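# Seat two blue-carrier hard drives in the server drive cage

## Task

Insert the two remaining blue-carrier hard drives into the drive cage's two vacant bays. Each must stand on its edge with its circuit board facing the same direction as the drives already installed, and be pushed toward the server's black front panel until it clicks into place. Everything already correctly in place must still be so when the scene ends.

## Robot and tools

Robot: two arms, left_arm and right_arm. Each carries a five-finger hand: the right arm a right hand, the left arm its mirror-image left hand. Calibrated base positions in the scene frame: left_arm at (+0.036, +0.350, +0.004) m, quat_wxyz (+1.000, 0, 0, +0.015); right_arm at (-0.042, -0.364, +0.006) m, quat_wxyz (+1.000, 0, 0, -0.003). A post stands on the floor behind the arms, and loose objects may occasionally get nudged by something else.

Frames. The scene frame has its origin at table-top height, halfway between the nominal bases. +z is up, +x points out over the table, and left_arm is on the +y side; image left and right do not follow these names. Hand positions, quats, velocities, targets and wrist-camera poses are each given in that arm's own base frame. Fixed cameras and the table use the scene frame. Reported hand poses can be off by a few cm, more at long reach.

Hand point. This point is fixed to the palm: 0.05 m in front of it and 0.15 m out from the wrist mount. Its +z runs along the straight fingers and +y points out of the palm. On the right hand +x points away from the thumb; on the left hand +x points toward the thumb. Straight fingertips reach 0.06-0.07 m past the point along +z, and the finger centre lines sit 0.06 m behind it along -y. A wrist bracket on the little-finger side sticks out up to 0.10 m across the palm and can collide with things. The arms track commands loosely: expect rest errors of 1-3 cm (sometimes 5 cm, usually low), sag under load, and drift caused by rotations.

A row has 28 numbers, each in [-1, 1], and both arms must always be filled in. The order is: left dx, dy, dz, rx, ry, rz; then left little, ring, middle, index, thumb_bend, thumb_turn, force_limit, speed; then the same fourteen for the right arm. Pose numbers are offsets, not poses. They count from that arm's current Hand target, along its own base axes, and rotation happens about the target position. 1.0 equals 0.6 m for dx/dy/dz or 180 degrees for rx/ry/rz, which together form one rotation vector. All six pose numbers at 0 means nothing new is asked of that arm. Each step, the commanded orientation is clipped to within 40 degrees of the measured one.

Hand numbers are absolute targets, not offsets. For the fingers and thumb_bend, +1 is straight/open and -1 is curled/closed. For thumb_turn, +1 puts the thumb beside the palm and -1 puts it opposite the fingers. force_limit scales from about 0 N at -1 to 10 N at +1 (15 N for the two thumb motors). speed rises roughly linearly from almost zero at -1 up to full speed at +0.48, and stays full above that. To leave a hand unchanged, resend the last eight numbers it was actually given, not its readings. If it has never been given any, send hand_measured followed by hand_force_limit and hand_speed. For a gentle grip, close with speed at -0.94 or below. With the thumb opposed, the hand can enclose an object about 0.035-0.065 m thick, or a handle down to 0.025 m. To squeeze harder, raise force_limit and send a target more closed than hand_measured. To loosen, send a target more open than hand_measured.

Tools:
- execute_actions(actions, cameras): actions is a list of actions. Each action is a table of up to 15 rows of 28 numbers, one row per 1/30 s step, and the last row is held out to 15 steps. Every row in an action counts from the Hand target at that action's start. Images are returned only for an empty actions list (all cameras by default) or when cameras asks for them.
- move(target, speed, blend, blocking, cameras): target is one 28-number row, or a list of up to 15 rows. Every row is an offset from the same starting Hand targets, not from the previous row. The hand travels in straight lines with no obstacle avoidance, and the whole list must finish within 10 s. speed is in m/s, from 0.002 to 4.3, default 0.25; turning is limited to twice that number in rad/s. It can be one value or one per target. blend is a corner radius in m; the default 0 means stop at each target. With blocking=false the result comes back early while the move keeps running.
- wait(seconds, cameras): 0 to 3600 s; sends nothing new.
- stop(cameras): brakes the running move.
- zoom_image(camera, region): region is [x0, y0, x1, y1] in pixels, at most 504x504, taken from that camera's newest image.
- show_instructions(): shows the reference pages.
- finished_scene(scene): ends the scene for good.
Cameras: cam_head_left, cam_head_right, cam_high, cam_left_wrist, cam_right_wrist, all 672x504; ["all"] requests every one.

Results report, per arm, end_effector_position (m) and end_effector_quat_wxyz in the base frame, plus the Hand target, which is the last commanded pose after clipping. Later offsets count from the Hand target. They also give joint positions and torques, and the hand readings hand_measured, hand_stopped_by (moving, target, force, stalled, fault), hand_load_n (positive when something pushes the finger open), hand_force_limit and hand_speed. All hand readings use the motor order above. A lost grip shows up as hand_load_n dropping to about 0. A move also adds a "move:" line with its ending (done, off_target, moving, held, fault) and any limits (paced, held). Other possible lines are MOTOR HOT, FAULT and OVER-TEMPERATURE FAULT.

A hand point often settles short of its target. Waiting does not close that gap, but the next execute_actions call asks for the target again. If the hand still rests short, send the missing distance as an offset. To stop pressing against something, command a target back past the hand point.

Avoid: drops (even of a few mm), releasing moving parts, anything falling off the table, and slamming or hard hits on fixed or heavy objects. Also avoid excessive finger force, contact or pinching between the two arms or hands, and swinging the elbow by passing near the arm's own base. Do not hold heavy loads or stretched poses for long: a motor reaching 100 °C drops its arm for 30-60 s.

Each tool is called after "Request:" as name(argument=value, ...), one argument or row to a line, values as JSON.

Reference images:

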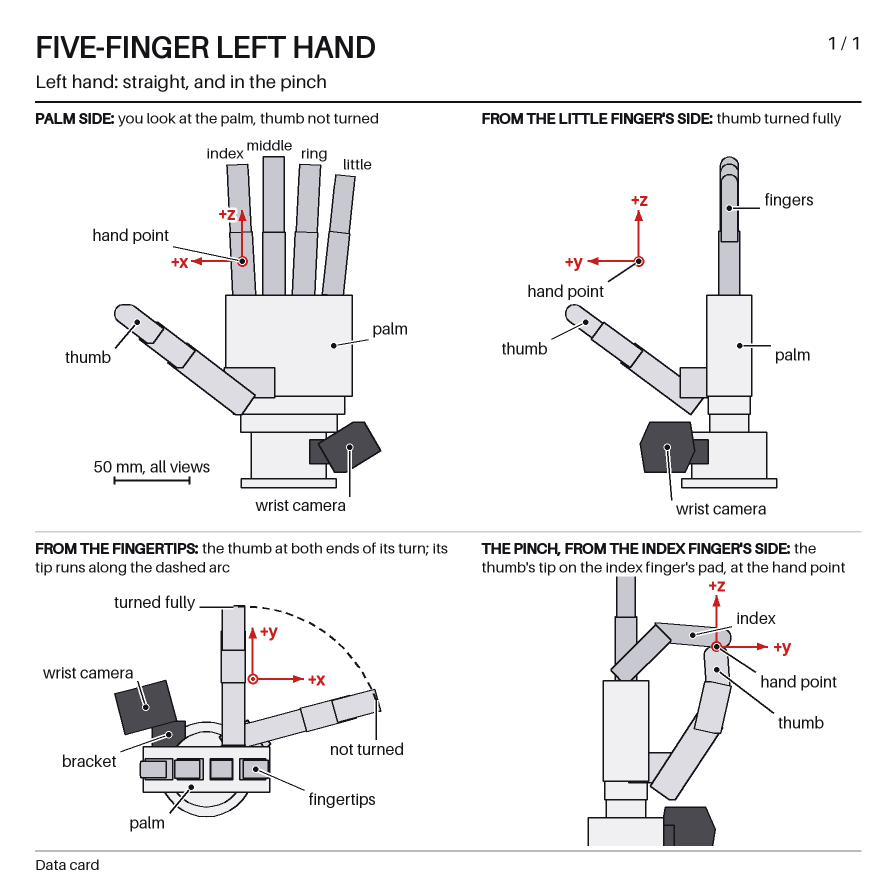

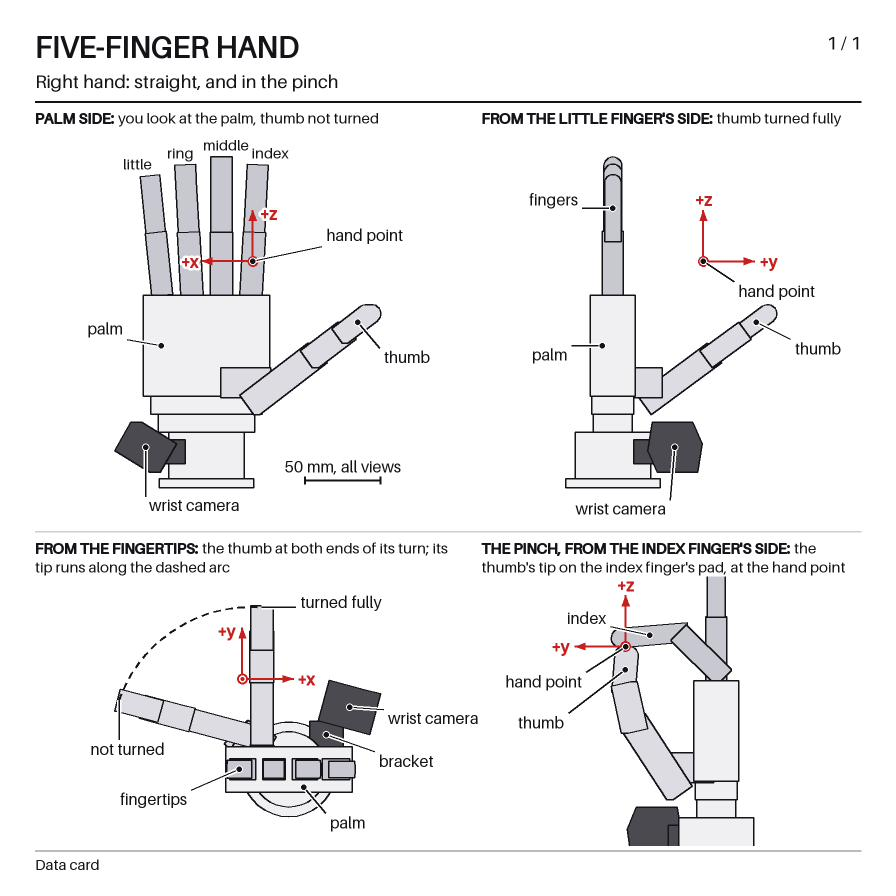

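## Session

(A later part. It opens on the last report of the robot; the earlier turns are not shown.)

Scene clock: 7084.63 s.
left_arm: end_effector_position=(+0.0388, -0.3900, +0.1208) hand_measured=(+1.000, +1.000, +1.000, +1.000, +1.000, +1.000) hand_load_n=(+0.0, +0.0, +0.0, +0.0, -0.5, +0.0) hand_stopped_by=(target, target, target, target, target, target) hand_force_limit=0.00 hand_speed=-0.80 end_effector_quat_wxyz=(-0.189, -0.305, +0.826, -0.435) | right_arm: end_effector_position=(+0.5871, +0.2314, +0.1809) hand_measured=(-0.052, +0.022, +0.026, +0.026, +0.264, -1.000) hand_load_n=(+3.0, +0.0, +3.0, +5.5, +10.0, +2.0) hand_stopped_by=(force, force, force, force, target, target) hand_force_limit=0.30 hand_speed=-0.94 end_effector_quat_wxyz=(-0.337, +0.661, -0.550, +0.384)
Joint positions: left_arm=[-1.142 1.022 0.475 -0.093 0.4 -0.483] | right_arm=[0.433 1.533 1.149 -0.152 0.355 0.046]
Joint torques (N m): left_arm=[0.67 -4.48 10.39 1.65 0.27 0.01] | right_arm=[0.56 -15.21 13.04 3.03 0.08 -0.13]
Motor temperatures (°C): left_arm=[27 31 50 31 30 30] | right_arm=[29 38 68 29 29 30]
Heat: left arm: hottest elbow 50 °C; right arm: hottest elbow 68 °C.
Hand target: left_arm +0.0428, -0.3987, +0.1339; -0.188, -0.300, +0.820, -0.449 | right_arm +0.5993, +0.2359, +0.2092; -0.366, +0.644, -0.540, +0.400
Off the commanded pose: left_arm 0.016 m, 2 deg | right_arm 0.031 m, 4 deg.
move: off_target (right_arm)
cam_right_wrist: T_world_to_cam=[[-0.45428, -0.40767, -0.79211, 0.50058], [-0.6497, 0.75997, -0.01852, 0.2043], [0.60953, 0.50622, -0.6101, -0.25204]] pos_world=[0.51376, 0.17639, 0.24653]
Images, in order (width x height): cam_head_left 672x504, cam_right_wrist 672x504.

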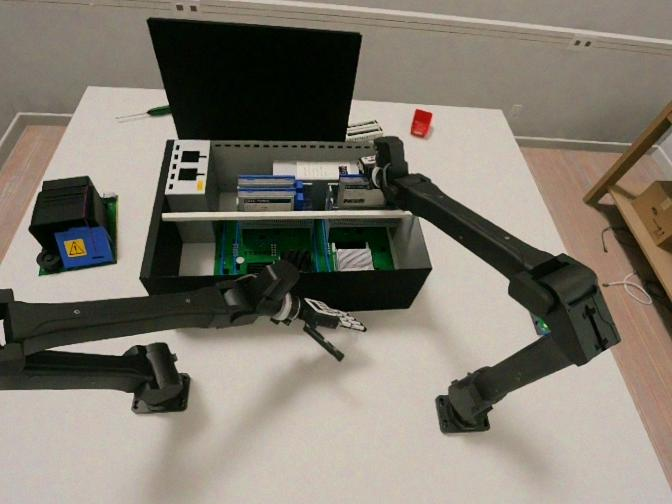

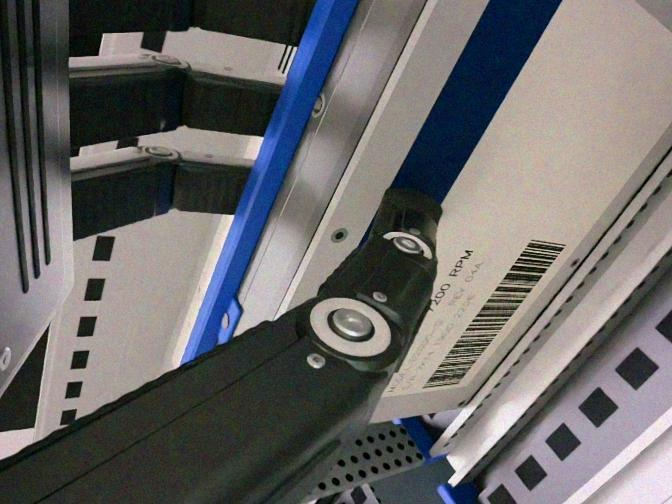

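Request:
execute_actions(
  actions=[],
)

Scene clock: 7135.53 s.
left_arm: end_effector_position=(+0.0388, -0.3900, +0.1208) hand_measured=(+1.000, +1.000, +1.000, +1.000, +1.000, +1.000) hand_load_n=(+0.0, +0.0, +0.0, +0.0, -0.5, -0.5) hand_stopped_by=(target, target, target, target, target, target) hand_force_limit=0.00 hand_speed=-0.80 end_effector_quat_wxyz=(-0.189, -0.305, +0.826, -0.435) | right_arm: end_effector_position=(+0.5871, +0.2314, +0.1809) hand_measured=(-0.052, +0.022, +0.026, +0.026, +0.264, -1.000) hand_load_n=(+2.5, +0.0, +3.0, +5.0, +10.0, +2.0) hand_stopped_by=(force, force, force, force, target, target) hand_force_limit=0.30 hand_speed=-0.94 end_effector_quat_wxyz=(-0.337, +0.661, -0.550, +0.384)
Joint positions: left_arm=[-1.142 1.022 0.475 -0.093 0.4 -0.483] | right_arm=[0.433 1.533 1.149 -0.152 0.355 0.046]
Joint velocities: within noise
Joint torques (N m): left_arm=[0.67 -4.54 10.39 1.65 0.28 0.01] | right_arm=[0.44 -15.15 12.94 3.25 0.18 -0.11]
Motor temperatures (°C): left_arm=[27 31 50 31 30 30] | right_arm=[29 37 68 29 29 30]
Heat: left arm: hottest elbow 50 °C; right arm: hottest elbow 68 °C.
Hand target: left_arm +0.0428, -0.3987, +0.1339; -0.188, -0.300, +0.820, -0.449 | right_arm +0.5993, +0.2359, +0.2092; -0.366, +0.644, -0.540, +0.400
Off the commanded pose: left_arm 0.016 m, 2 deg | right_arm 0.031 m, 4 deg.
camera_calibration:
cam_right_wrist: T_world_to_cam=[[-0.45428, -0.40767, -0.79211, 0.50058], [-0.6497, 0.75997, -0.01852, 0.2043], [0.60953, 0.50622, -0.6101, -0.25204]] pos_world=[0.51376, 0.17639, 0.24653]

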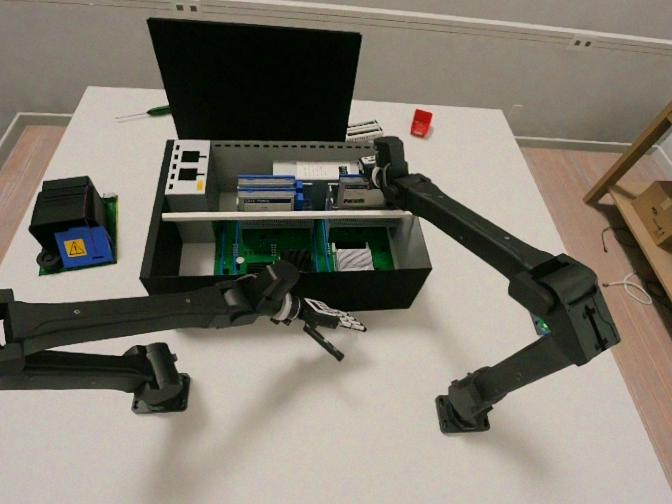

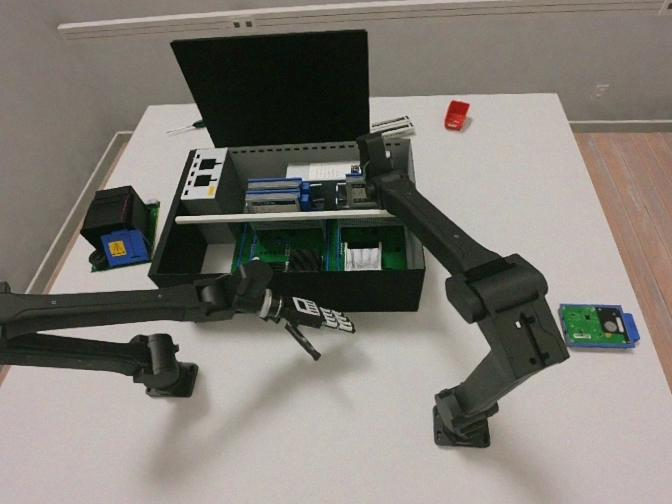

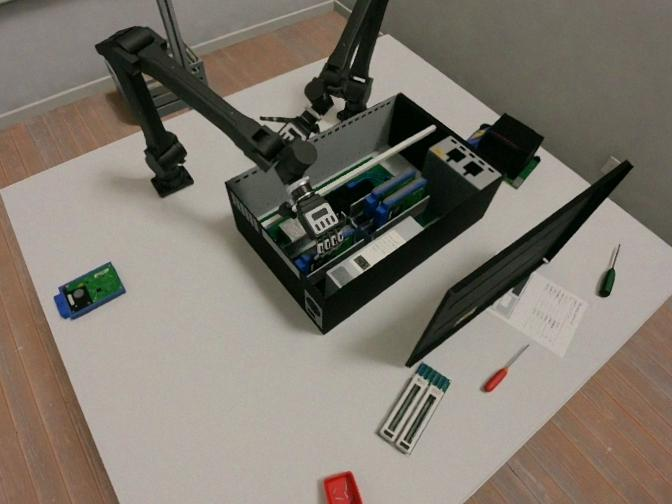

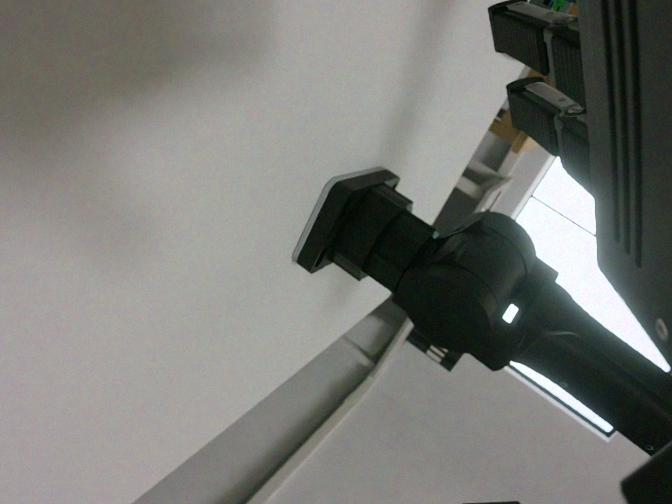

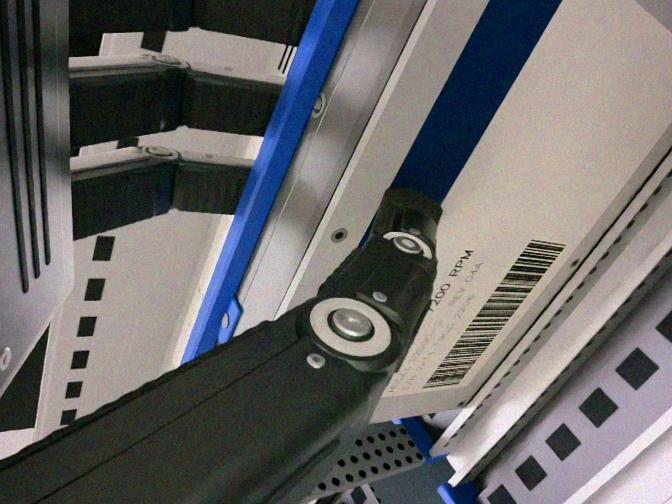

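Request:
zoom_image(
  camera="cam_right_wrist",
  region=[400, 270, 640, 450],
)

Request:
zoom_image(
  camera="cam_right_wrist",
  region=[512, 90, 672, 250],
)

Request:
zoom_image(
  camera="cam_high",
  region=[270, 170, 450, 300],
)

Scaled by 2.100 from the camera's image (finer frame: 960x720).

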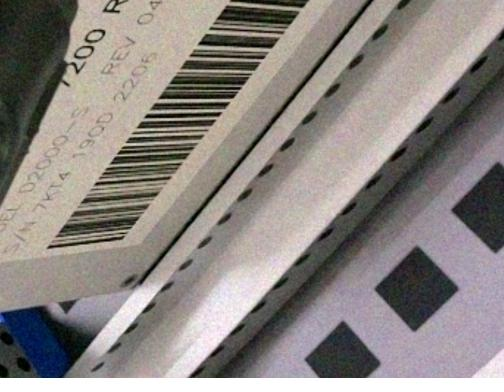

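Scaled by 3.150 from the camera's image (finer frame: 960x720).

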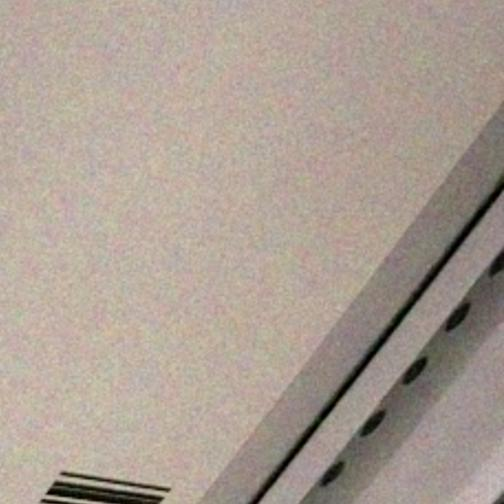

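Scaled by 2.800 from the camera's image (finer frame: 960x720).

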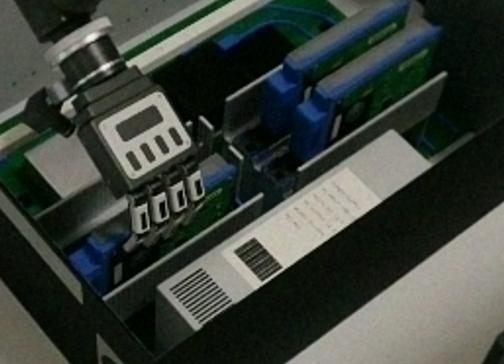

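Request:
move(
  target=[0,0,0,0,0,0,1,1,1,1,1,1,0,-0.8,-0.005,0,-0.015,0,0,0,-0.2,-0.2,-0.4,-0.4,0.26,-1,0.3,-0.94],
  speed=0.03,
  cameras=["cam_right_wrist","cam_high","cam_head_left"],
)

Request:
zoom_image(
  camera="cam_right_wrist",
  region=[400, 270, 640, 450],
)

Request:
zoom_image(
  camera="cam_right_wrist",
  region=[512, 90, 672, 250],
)

Request:
zoom_image(
  camera="cam_head_left",
  region=[320, 140, 400, 220],
)

Scene clock: 7162.13 s.
left_arm: end_effector_position=(+0.0388, -0.3900, +0.1208) hand_measured=(+1.000, +1.000, +1.000, +1.000, +1.000, +1.000) hand_load_n=(+0.0, +0.0, +0.0, +0.0, +0.0, +0.0) hand_stopped_by=(target, target, target, target, target, target) hand_force_limit=0.00 hand_speed=-0.80 end_effector_quat_wxyz=(-0.189, -0.305, +0.826, -0.435) | right_arm: end_effector_position=(+0.5887, +0.2321, +0.1806) hand_measured=(-0.050, +0.022, +0.026, +0.026, +0.264, -1.000) hand_load_n=(+4.5, +0.0, +2.5, +5.0, +9.0, +1.0) hand_stopped_by=(force, force, force, force, target, target) hand_force_limit=0.30 hand_speed=-0.94 end_effector_quat_wxyz=(-0.344, +0.657, -0.548, +0.387)
Joint positions: left_arm=[-1.142 1.022 0.475 -0.093 0.4 -0.483] | right_arm=[0.433 1.533 1.138 -0.122 0.355 0.046]
Joint torques (N m): left_arm=[0.67 -4.48 10.39 1.65 0.28 0.01] | right_arm=[0.73 -14.1 12.27 3.04 0.25 -0.07]
Motor temperatures (°C): left_arm=[27 31 50 31 30 30] | right_arm=[29 37 67 29 29 30]
Heat: left arm: hottest elbow 50 °C; right arm: hottest elbow 67 °C.
Hand target: left_arm +0.0428, -0.3987, +0.1339; -0.188, -0.300, +0.820, -0.449 | right_arm +0.5963, +0.2359, +0.2001; -0.366, +0.644, -0.541, +0.400
Off the commanded pose: left_arm 0.016 m, 2 deg | right_arm 0.021 m, 3 deg.
move: off_target (right_arm)
cam_right_wrist: T_world_to_cam=[[-0.44096, -0.40158, -0.80267, 0.49399], [-0.64936, 0.76011, -0.02355, 0.20547], [0.61958, 0.51084, -0.59596, -0.2631]] pos_world=[0.51427, 0.1766, 0.24455]
Images, in order (width x height): cam_head_left 672x504, cam_high 672x504, cam_right_wrist 672x504.

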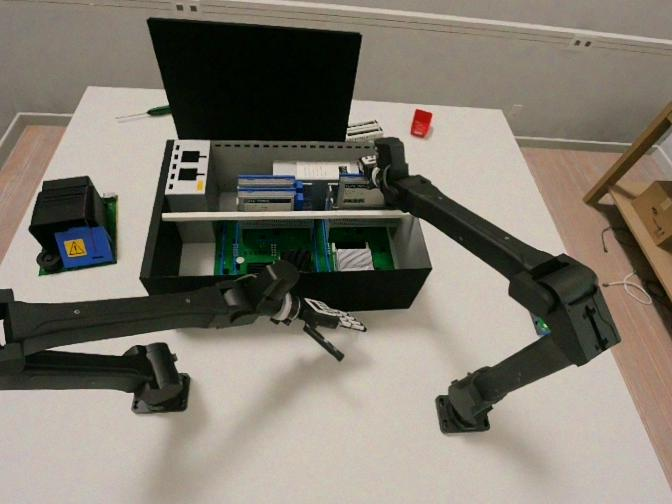

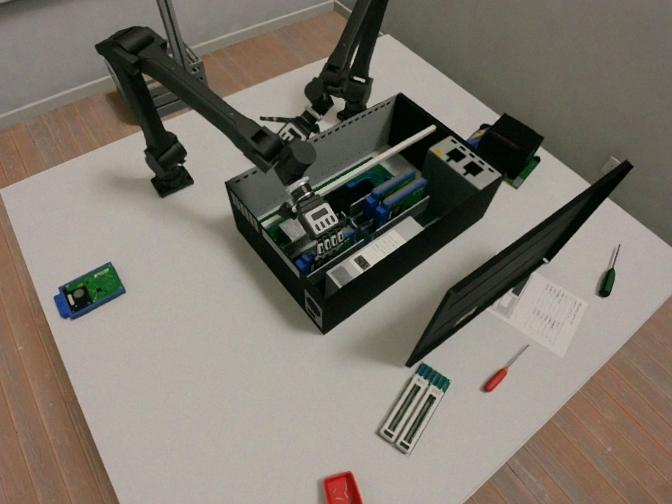

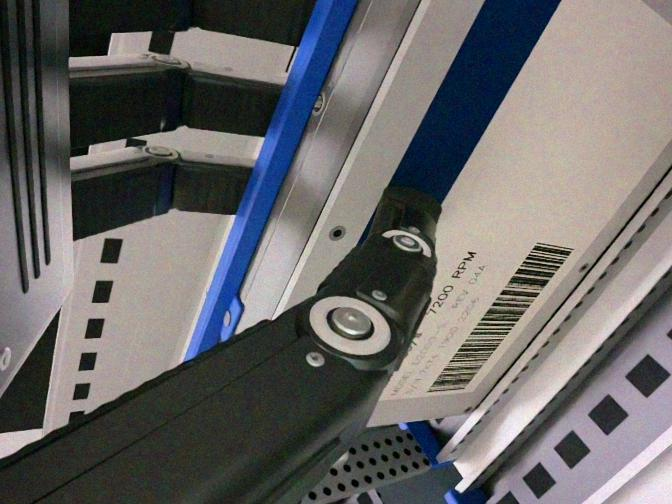

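Scaled by 2.100 from the camera's image (finer frame: 960x720).

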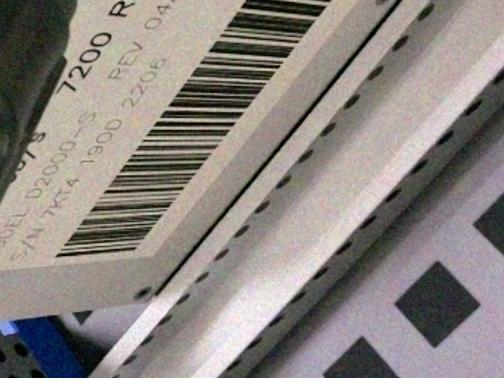

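Scaled by 3.150 from the camera's image (finer frame: 960x720).

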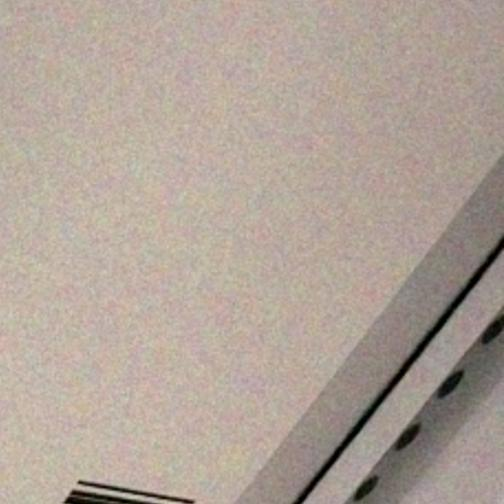

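Scaled by 6.300 from the camera's image (finer frame: 960x720).

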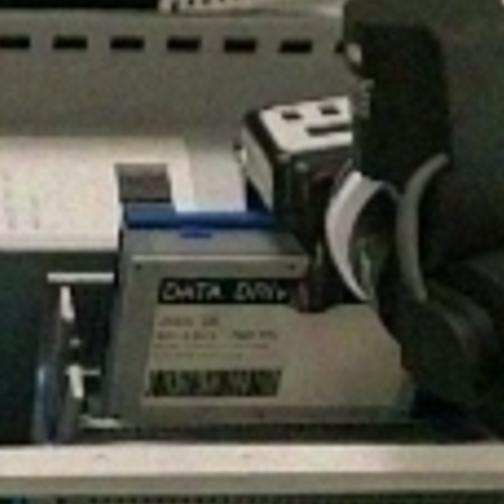

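Request:
move(
  target=[0,0,0,0,0,0,1,1,1,1,1,1,0,-0.8,-0.005,0,-0.015,0,0,0,-0.2,-0.2,-0.4,-0.4,0.26,-1,0.3,-0.94],
  speed=0.03,
  cameras=["cam_right_wrist","cam_high","cam_head_left"],
)

Request:
zoom_image(
  camera="cam_right_wrist",
  region=[400, 270, 640, 450],
)

Request:
zoom_image(
  camera="cam_right_wrist",
  region=[512, 90, 672, 250],
)

Request:
zoom_image(
  camera="cam_head_left",
  region=[320, 140, 400, 220],
)

Scene clock: 7196.00 s.
left_arm: end_effector_position=(+0.0388, -0.3900, +0.1208) hand_measured=(+1.000, +1.000, +1.000, +1.000, +1.000, +1.000) hand_load_n=(+0.0, +0.0, +0.0, +0.0, -0.5, -0.5) hand_stopped_by=(target, target, target, target, target, target) hand_force_limit=0.00 hand_speed=-0.80 end_effector_quat_wxyz=(-0.189, -0.305, +0.826, -0.435) | right_arm: end_effector_position=(+0.5891, +0.2323, +0.1800) hand_measured=(-0.050, +0.022, +0.026, +0.026, +0.264, -1.000) hand_load_n=(+5.5, +0.0, +3.0, +5.0, +9.0, +0.5) hand_stopped_by=(force, force, force, force, target, target) hand_force_limit=0.30 hand_speed=-0.94 end_effector_quat_wxyz=(-0.351, +0.652, -0.547, +0.390)
Joint positions: left_arm=[-1.142 1.022 0.475 -0.093 0.4 -0.483] | right_arm=[0.433 1.531 1.123 -0.091 0.355 0.046]
Joint torques (N m): left_arm=[0.67 -4.42 10.4 1.63 0.28 0.01] | right_arm=[1.44 -14.56 11.92 2.91 0.3 -0.05]
Motor temperatures (°C): left_arm=[27 31 50 31 30 30] | right_arm=[29 37 66 29 29 30]
Heat: left arm: hottest elbow 50 °C; right arm: hottest elbow 66 °C.
Hand target: left_arm +0.0428, -0.3987, +0.1339; -0.188, -0.300, +0.820, -0.449 | right_arm +0.5933, +0.2359, +0.1910; -0.366, +0.644, -0.541, +0.400
Off the commanded pose: left_arm 0.016 m, 2 deg | right_arm 0.012 m, 2 deg.
move: off_target (right_arm)
cam_right_wrist: T_world_to_cam=[[-0.42782, -0.3955, -0.81274, 0.48643], [-0.64895, 0.7603, -0.02838, 0.20611], [0.62915, 0.51529, -0.58193, -0.27309]] pos_world=[0.51368, 0.1764, 0.24227]
Images, in order (width x height): cam_head_left 672x504, cam_high 672x504, cam_right_wrist 672x504.

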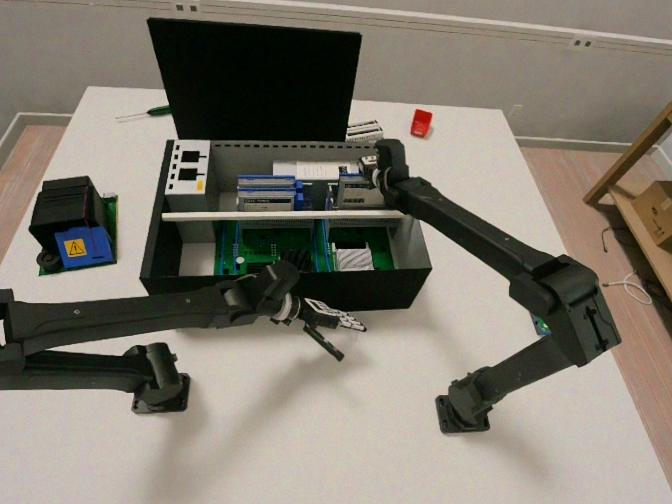

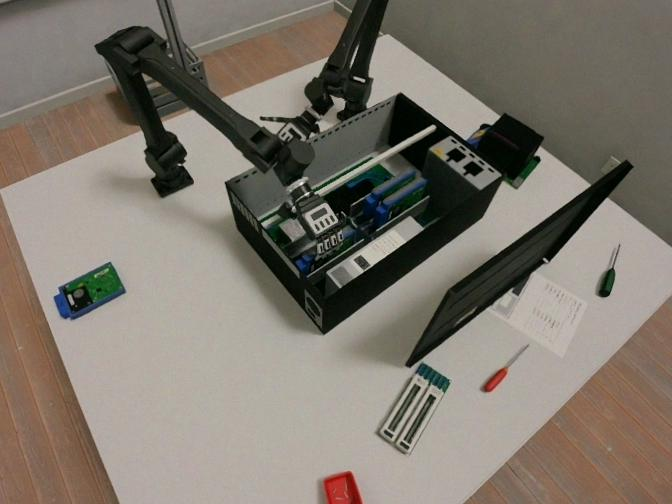

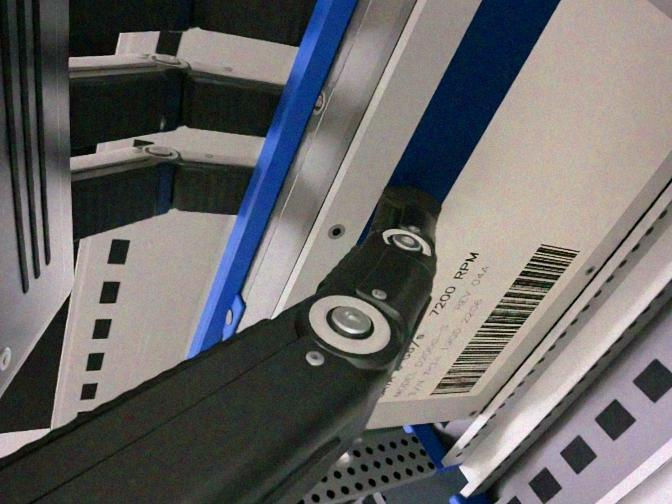

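Scaled by 2.100 from the camera's image (finer frame: 960x720).

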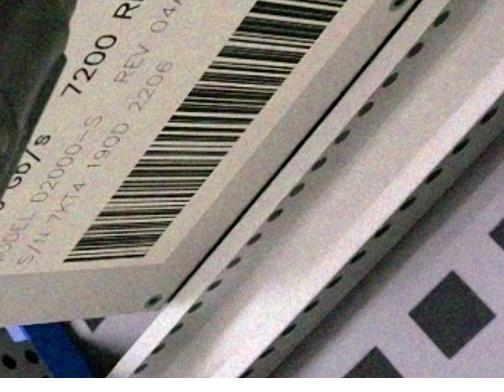

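Scaled by 3.150 from the camera's image (finer frame: 960x720).

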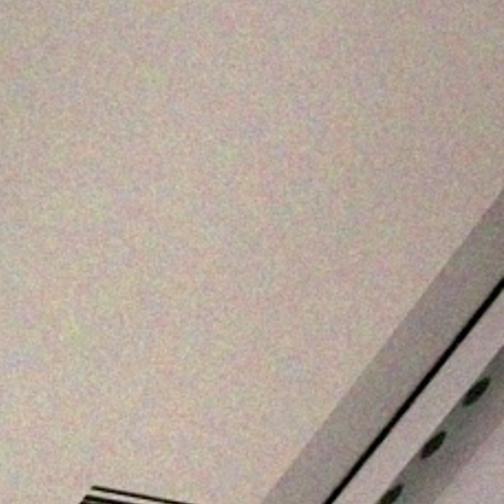

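Scaled by 6.300 from the camera's image (finer frame: 960x720).

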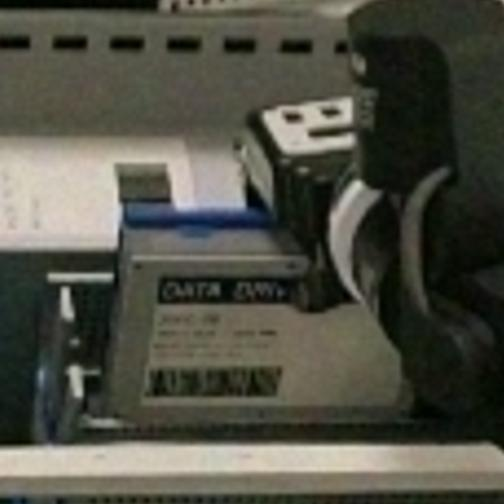

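Request:
zoom_image(
  camera="cam_right_wrist",
  region=[200, 0, 672, 354],
)

Request:
zoom_image(
  camera="cam_right_wrist",
  region=[380, 330, 540, 450],
)

Request:
zoom_image(
  camera="cam_high",
  region=[40, 250, 140, 330],
)

Scaled by 1.068 from the camera's image (finer frame: 960x720).

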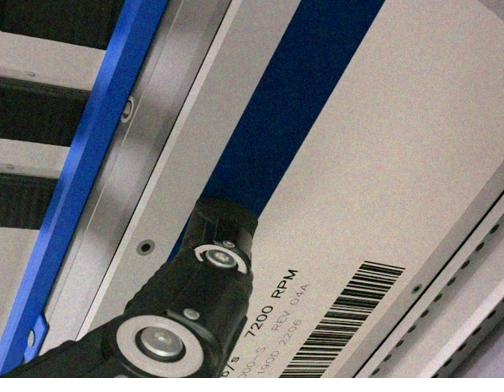

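Scaled by 3.150 from the camera's image (finer frame: 960x720).

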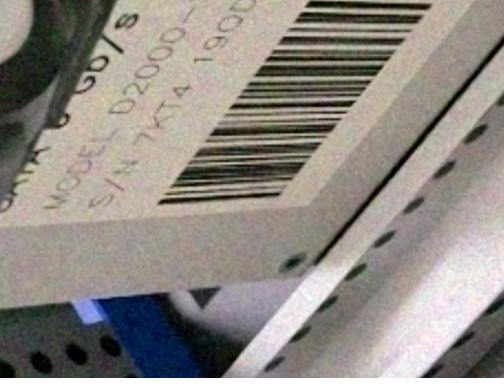

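Scaled by 5.040 from the camera's image (finer frame: 960x720).

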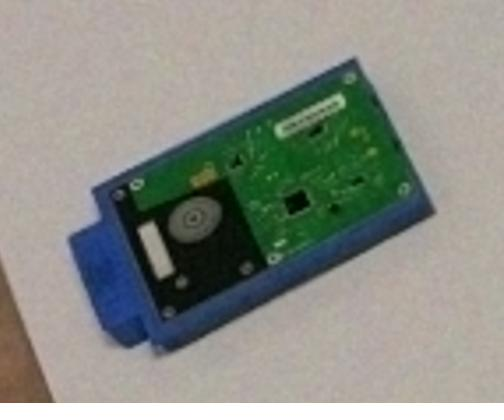

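Request:
zoom_image(
  camera="cam_head_left",
  region=[230, 160, 390, 220],
)

Request:
zoom_image(
  camera="cam_head_left",
  region=[230, 150, 310, 220],
)

Scaled by 3.150 from the camera's image (finer frame: 960x720).

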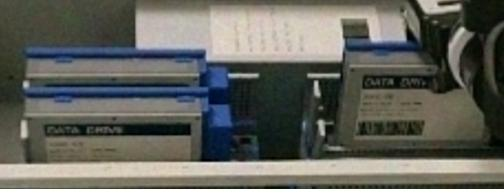

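Scaled by 6.300 from the camera's image (finer frame: 960x720).

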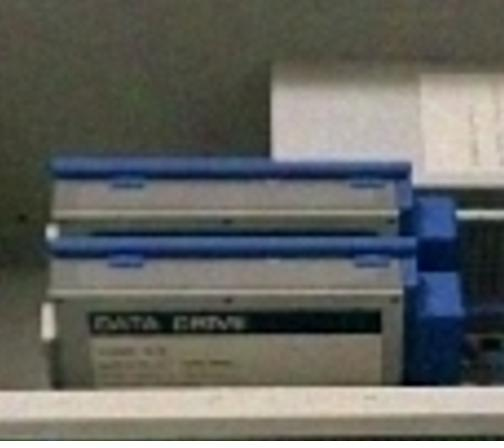

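Request:
zoom_image(
  camera="cam_high",
  region=[285, 205, 375, 275],
)

Request:
zoom_image(
  camera="cam_head_left",
  region=[330, 165, 380, 215],
)

Request:
zoom_image(
  camera="cam_head_right",
  region=[300, 160, 380, 230],
)

Scaled by 5.600 from the camera's image (finer frame: 960x720).

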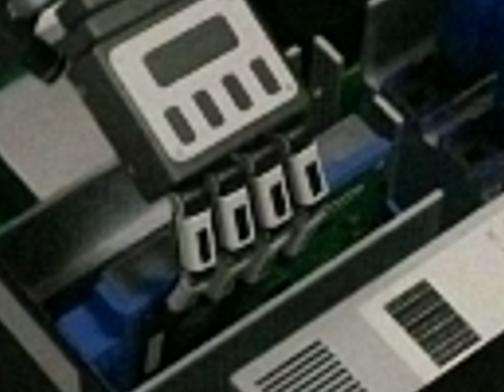

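Scaled by 10.080 from the camera's image (finer frame: 960x720).

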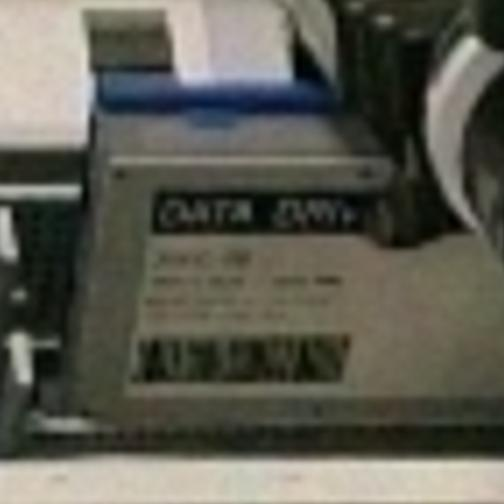

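This scene's latest camera images include none from cam_head_right. They are from: cam_head_left, cam_high, cam_right_wrist. cam_head_right's image comes with the result of a call that names it in "cameras".

Request:
move(
  target=[0,0,0,0,0,0,1,1,1,1,1,1,0,-0.8,-0.008,0,0,0,0.008,0,-0.2,-0.2,-0.4,-0.4,0.26,-1,0.3,-0.94],
  speed=0.03,
  cameras=["cam_right_wrist","cam_high","cam_head_left"],
)

Request:
zoom_image(
  camera="cam_right_wrist",
  region=[400, 270, 640, 450],
)

Request:
zoom_image(
  camera="cam_head_left",
  region=[330, 165, 380, 215],
)

Scene clock: 7333.13 s.
left_arm: end_effector_position=(+0.0388, -0.3900, +0.1208) hand_measured=(+1.000, +1.000, +1.000, +1.000, +1.000, +1.000) hand_load_n=(+0.0, +0.0, +0.0, +0.0, +0.0, +0.0) hand_stopped_by=(target, target, target, target, target, target) hand_force_limit=0.00 hand_speed=-0.80 end_effector_quat_wxyz=(-0.189, -0.305, +0.826, -0.435) | right_arm: end_effector_position=(+0.5884, +0.2320, +0.1800) hand_measured=(-0.050, +0.022, +0.026, +0.026, +0.264, -1.000) hand_load_n=(+5.0, +0.0, +2.5, +5.0, +9.5, +0.5) hand_stopped_by=(force, force, force, force, target, target) hand_force_limit=0.30 hand_speed=-0.94 end_effector_quat_wxyz=(-0.350, +0.653, -0.547, +0.390)
Joint positions: left_arm=[-1.142 1.022 0.475 -0.093 0.4 -0.483] | right_arm=[0.433 1.53 1.123 -0.095 0.355 0.046]
Joint torques (N m): left_arm=[0.73 -4.54 10.39 1.65 0.28 0.01] | right_arm=[-0.03 -14.27 12.26 1.59 0.15 0.07]
Motor temperatures (°C): left_arm=[27 31 50 31 30 30] | right_arm=[29 36 59 29 29 30]
Heat: left arm: hottest elbow 50 °C; right arm: hottest elbow 59 °C.
Hand target: left_arm +0.0428, -0.3987, +0.1339; -0.188, -0.300, +0.820, -0.449 | right_arm +0.5886, +0.2359, +0.1911; -0.359, +0.649, -0.545, +0.392
Off the commanded pose: left_arm 0.016 m, 2 deg | right_arm 0.012 m, 1 deg.
move: off_target (right_arm)
cam_right_wrist: T_world_to_cam=[[-0.42976, -0.39641, -0.81127, 0.4871], [-0.64904, 0.76025, -0.02765, 0.20584], [0.62773, 0.51467, -0.58401, -0.27104]] pos_world=[0.51308, 0.1761, 0.24257]
Images, in order (width x height): cam_head_left 672x504, cam_high 672x504, cam_right_wrist 672x504.

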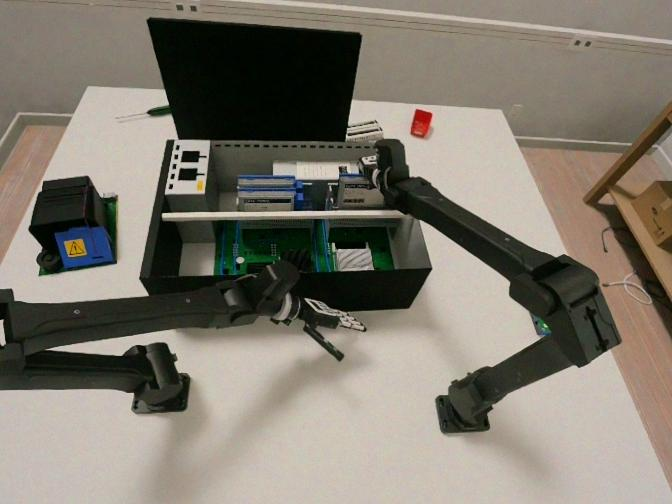

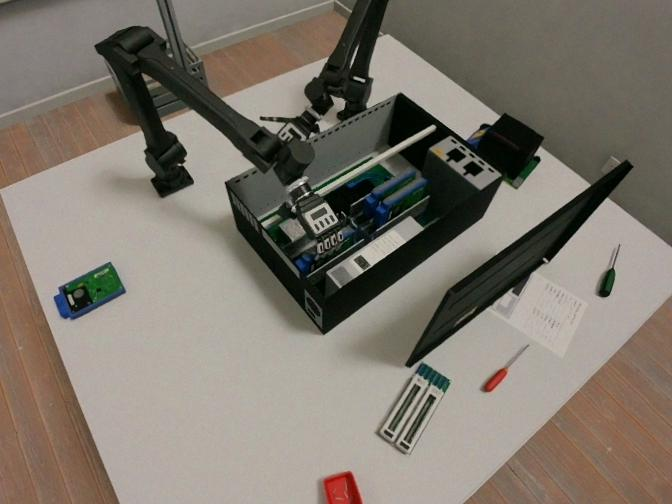

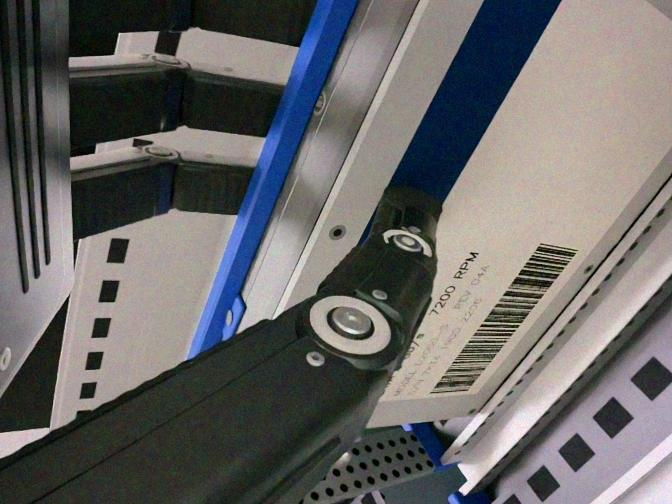

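Scaled by 2.100 from the camera's image (finer frame: 960x720).

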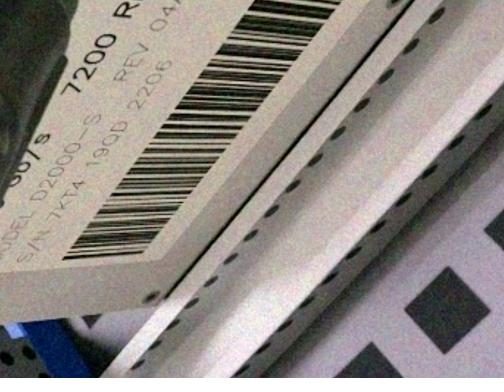

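Scaled by 10.080 from the camera's image (finer frame: 960x720).

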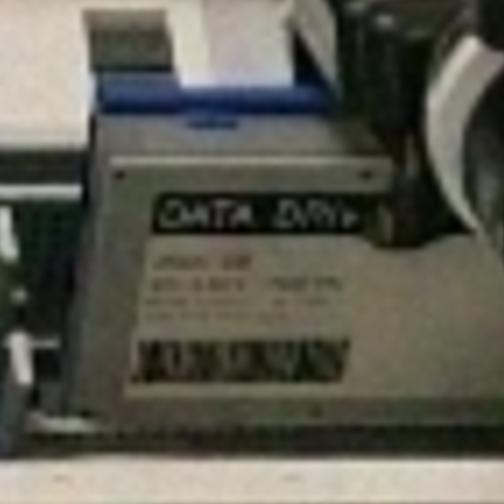

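Request:
move(
  target=[0,0,0,0,0,0,1,1,1,1,1,1,0,-0.8,-0.01,0,0,0,0.01,0,-0.2,-0.2,-0.4,-0.4,0.26,-1,0.3,-0.94],
  speed=0.03,
  cameras=["cam_right_wrist","cam_high","cam_head_left"],
)

Request:
zoom_image(
  camera="cam_right_wrist",
  region=[400, 270, 640, 450],
)

Request:
zoom_image(
  camera="cam_head_left",
  region=[330, 165, 380, 215],
)

Scene clock: 7340.67 s.
left_arm: end_effector_position=(+0.0388, -0.3900, +0.1208) hand_measured=(+1.000, +1.000, +1.000, +1.000, +1.000, +1.000) hand_load_n=(+0.0, +0.0, +0.0, +0.0, +0.0, -0.5) hand_stopped_by=(target, target, target, target, target, target) hand_force_limit=0.00 hand_speed=-0.80 end_effector_quat_wxyz=(-0.189, -0.305, +0.826, -0.435) | right_arm: end_effector_position=(+0.5822, +0.2298, +0.1786) hand_measured=(-0.052, +0.022, +0.026, +0.026, +0.264, -1.000) hand_load_n=(+1.0, +0.0, +2.5, +4.5, +11.0, +2.0) hand_stopped_by=(force, force, force, force, target, target) hand_force_limit=0.30 hand_speed=-0.94 end_effector_quat_wxyz=(-0.341, +0.658, -0.550, +0.384)
Joint positions: left_arm=[-1.142 1.022 0.475 -0.093 0.4 -0.483] | right_arm=[0.433 1.52 1.123 -0.13 0.353 0.051]
Joint torques (N m): left_arm=[0.73 -4.54 10.4 1.63 0.28 0.01] | right_arm=[1.49 -14.33 13.03 1.22 0.03 0.15]
Motor temperatures (°C): left_arm=[27 31 50 31 30 30] | right_arm=[29 37 59 29 29 30]
Heat: left arm: hottest elbow 50 °C; right arm: hottest elbow 59 °C.
Hand target: left_arm +0.0428, -0.3987, +0.1339; -0.188, -0.300, +0.820, -0.449 | right_arm +0.5826, +0.2358, +0.1912; -0.350, +0.655, -0.551, +0.382
Off the commanded pose: left_arm 0.016 m, 2 deg | right_arm 0.014 m, 1 deg.
move: off_target (right_arm)
cam_right_wrist: T_world_to_cam=[[-0.4487, -0.40109, -0.79862, 0.49227], [-0.64933, 0.76031, -0.01703, 0.20172], [0.61403, 0.51093, -0.60159, -0.25487]] pos_world=[0.50837, 0.1743, 0.24324]
Images, in order (width x height): cam_head_left 672x504, cam_high 672x504, cam_right_wrist 672x504.

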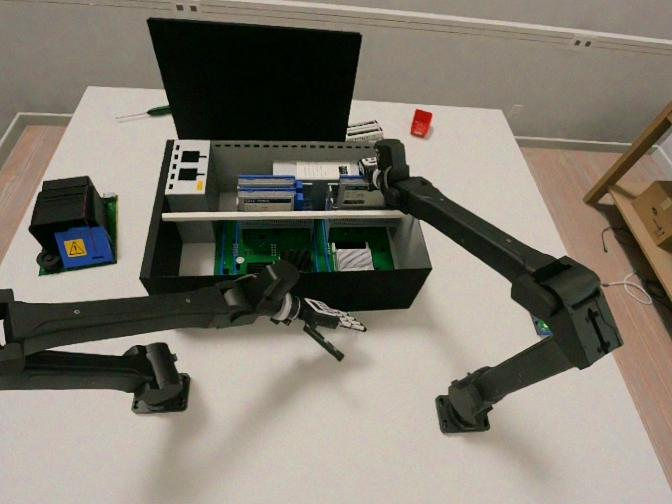

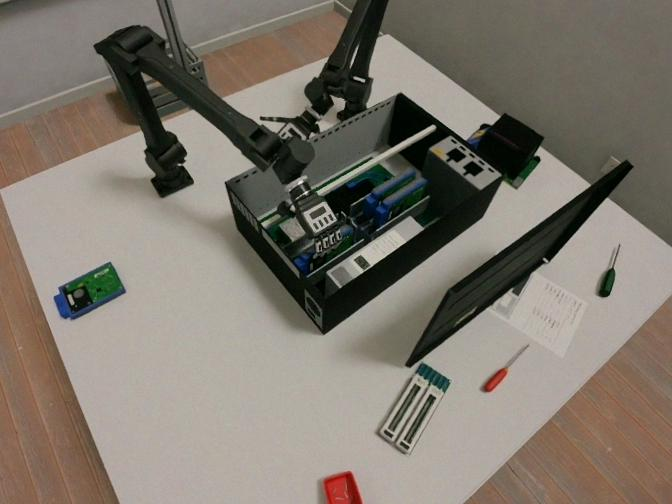

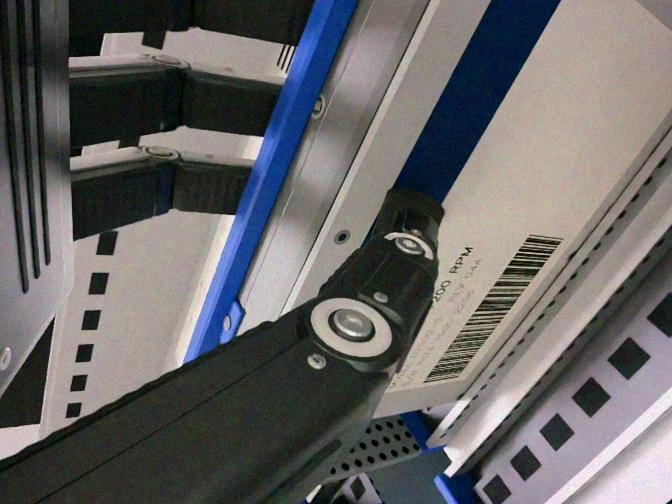

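Scaled by 2.100 from the camera's image (finer frame: 960x720).

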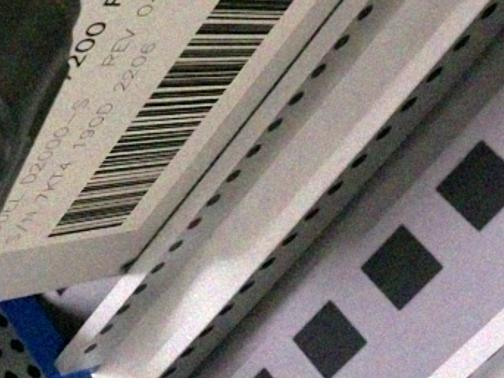

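Scaled by 10.080 from the camera's image (finer frame: 960x720).

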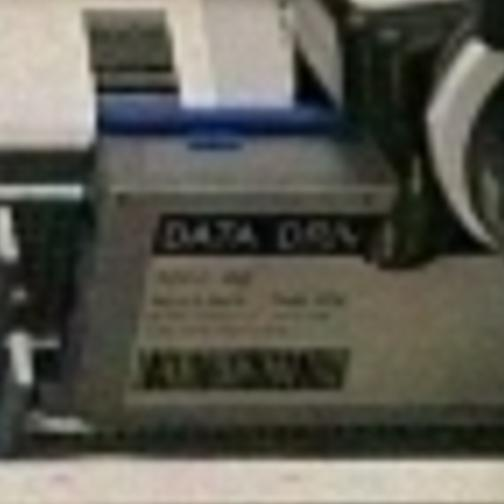

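Request:
zoom_image(
  camera="cam_right_wrist",
  region=[420, 340, 520, 440],
)

Request:
zoom_image(
  camera="cam_right_wrist",
  region=[512, 90, 672, 250],
)

Request:
zoom_image(
  camera="cam_high",
  region=[285, 205, 375, 275],
)

Scaled by 5.040 from the camera's image (finer frame: 960x720).

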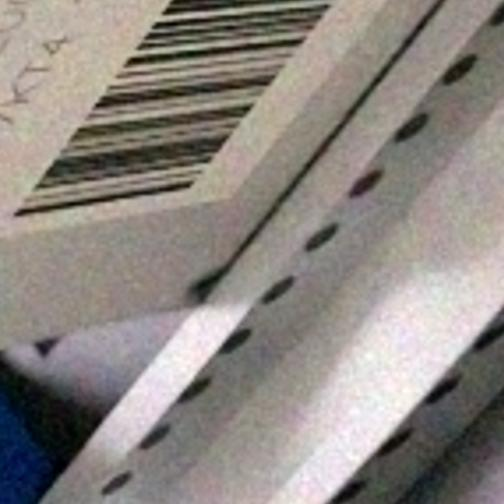

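Scaled by 3.150 from the camera's image (finer frame: 960x720).

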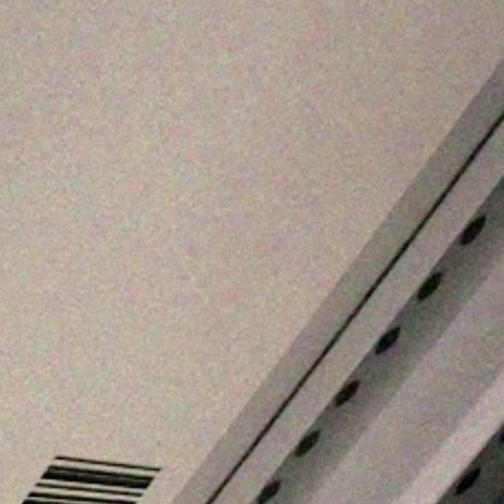

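Scaled by 5.600 from the camera's image (finer frame: 960x720).

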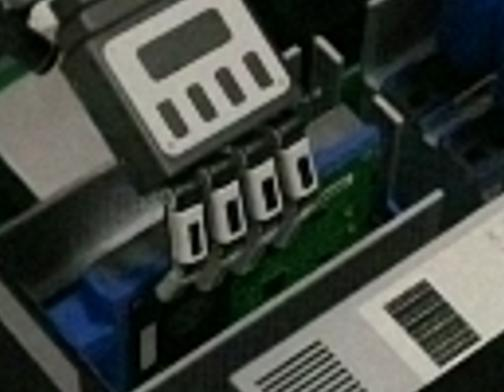

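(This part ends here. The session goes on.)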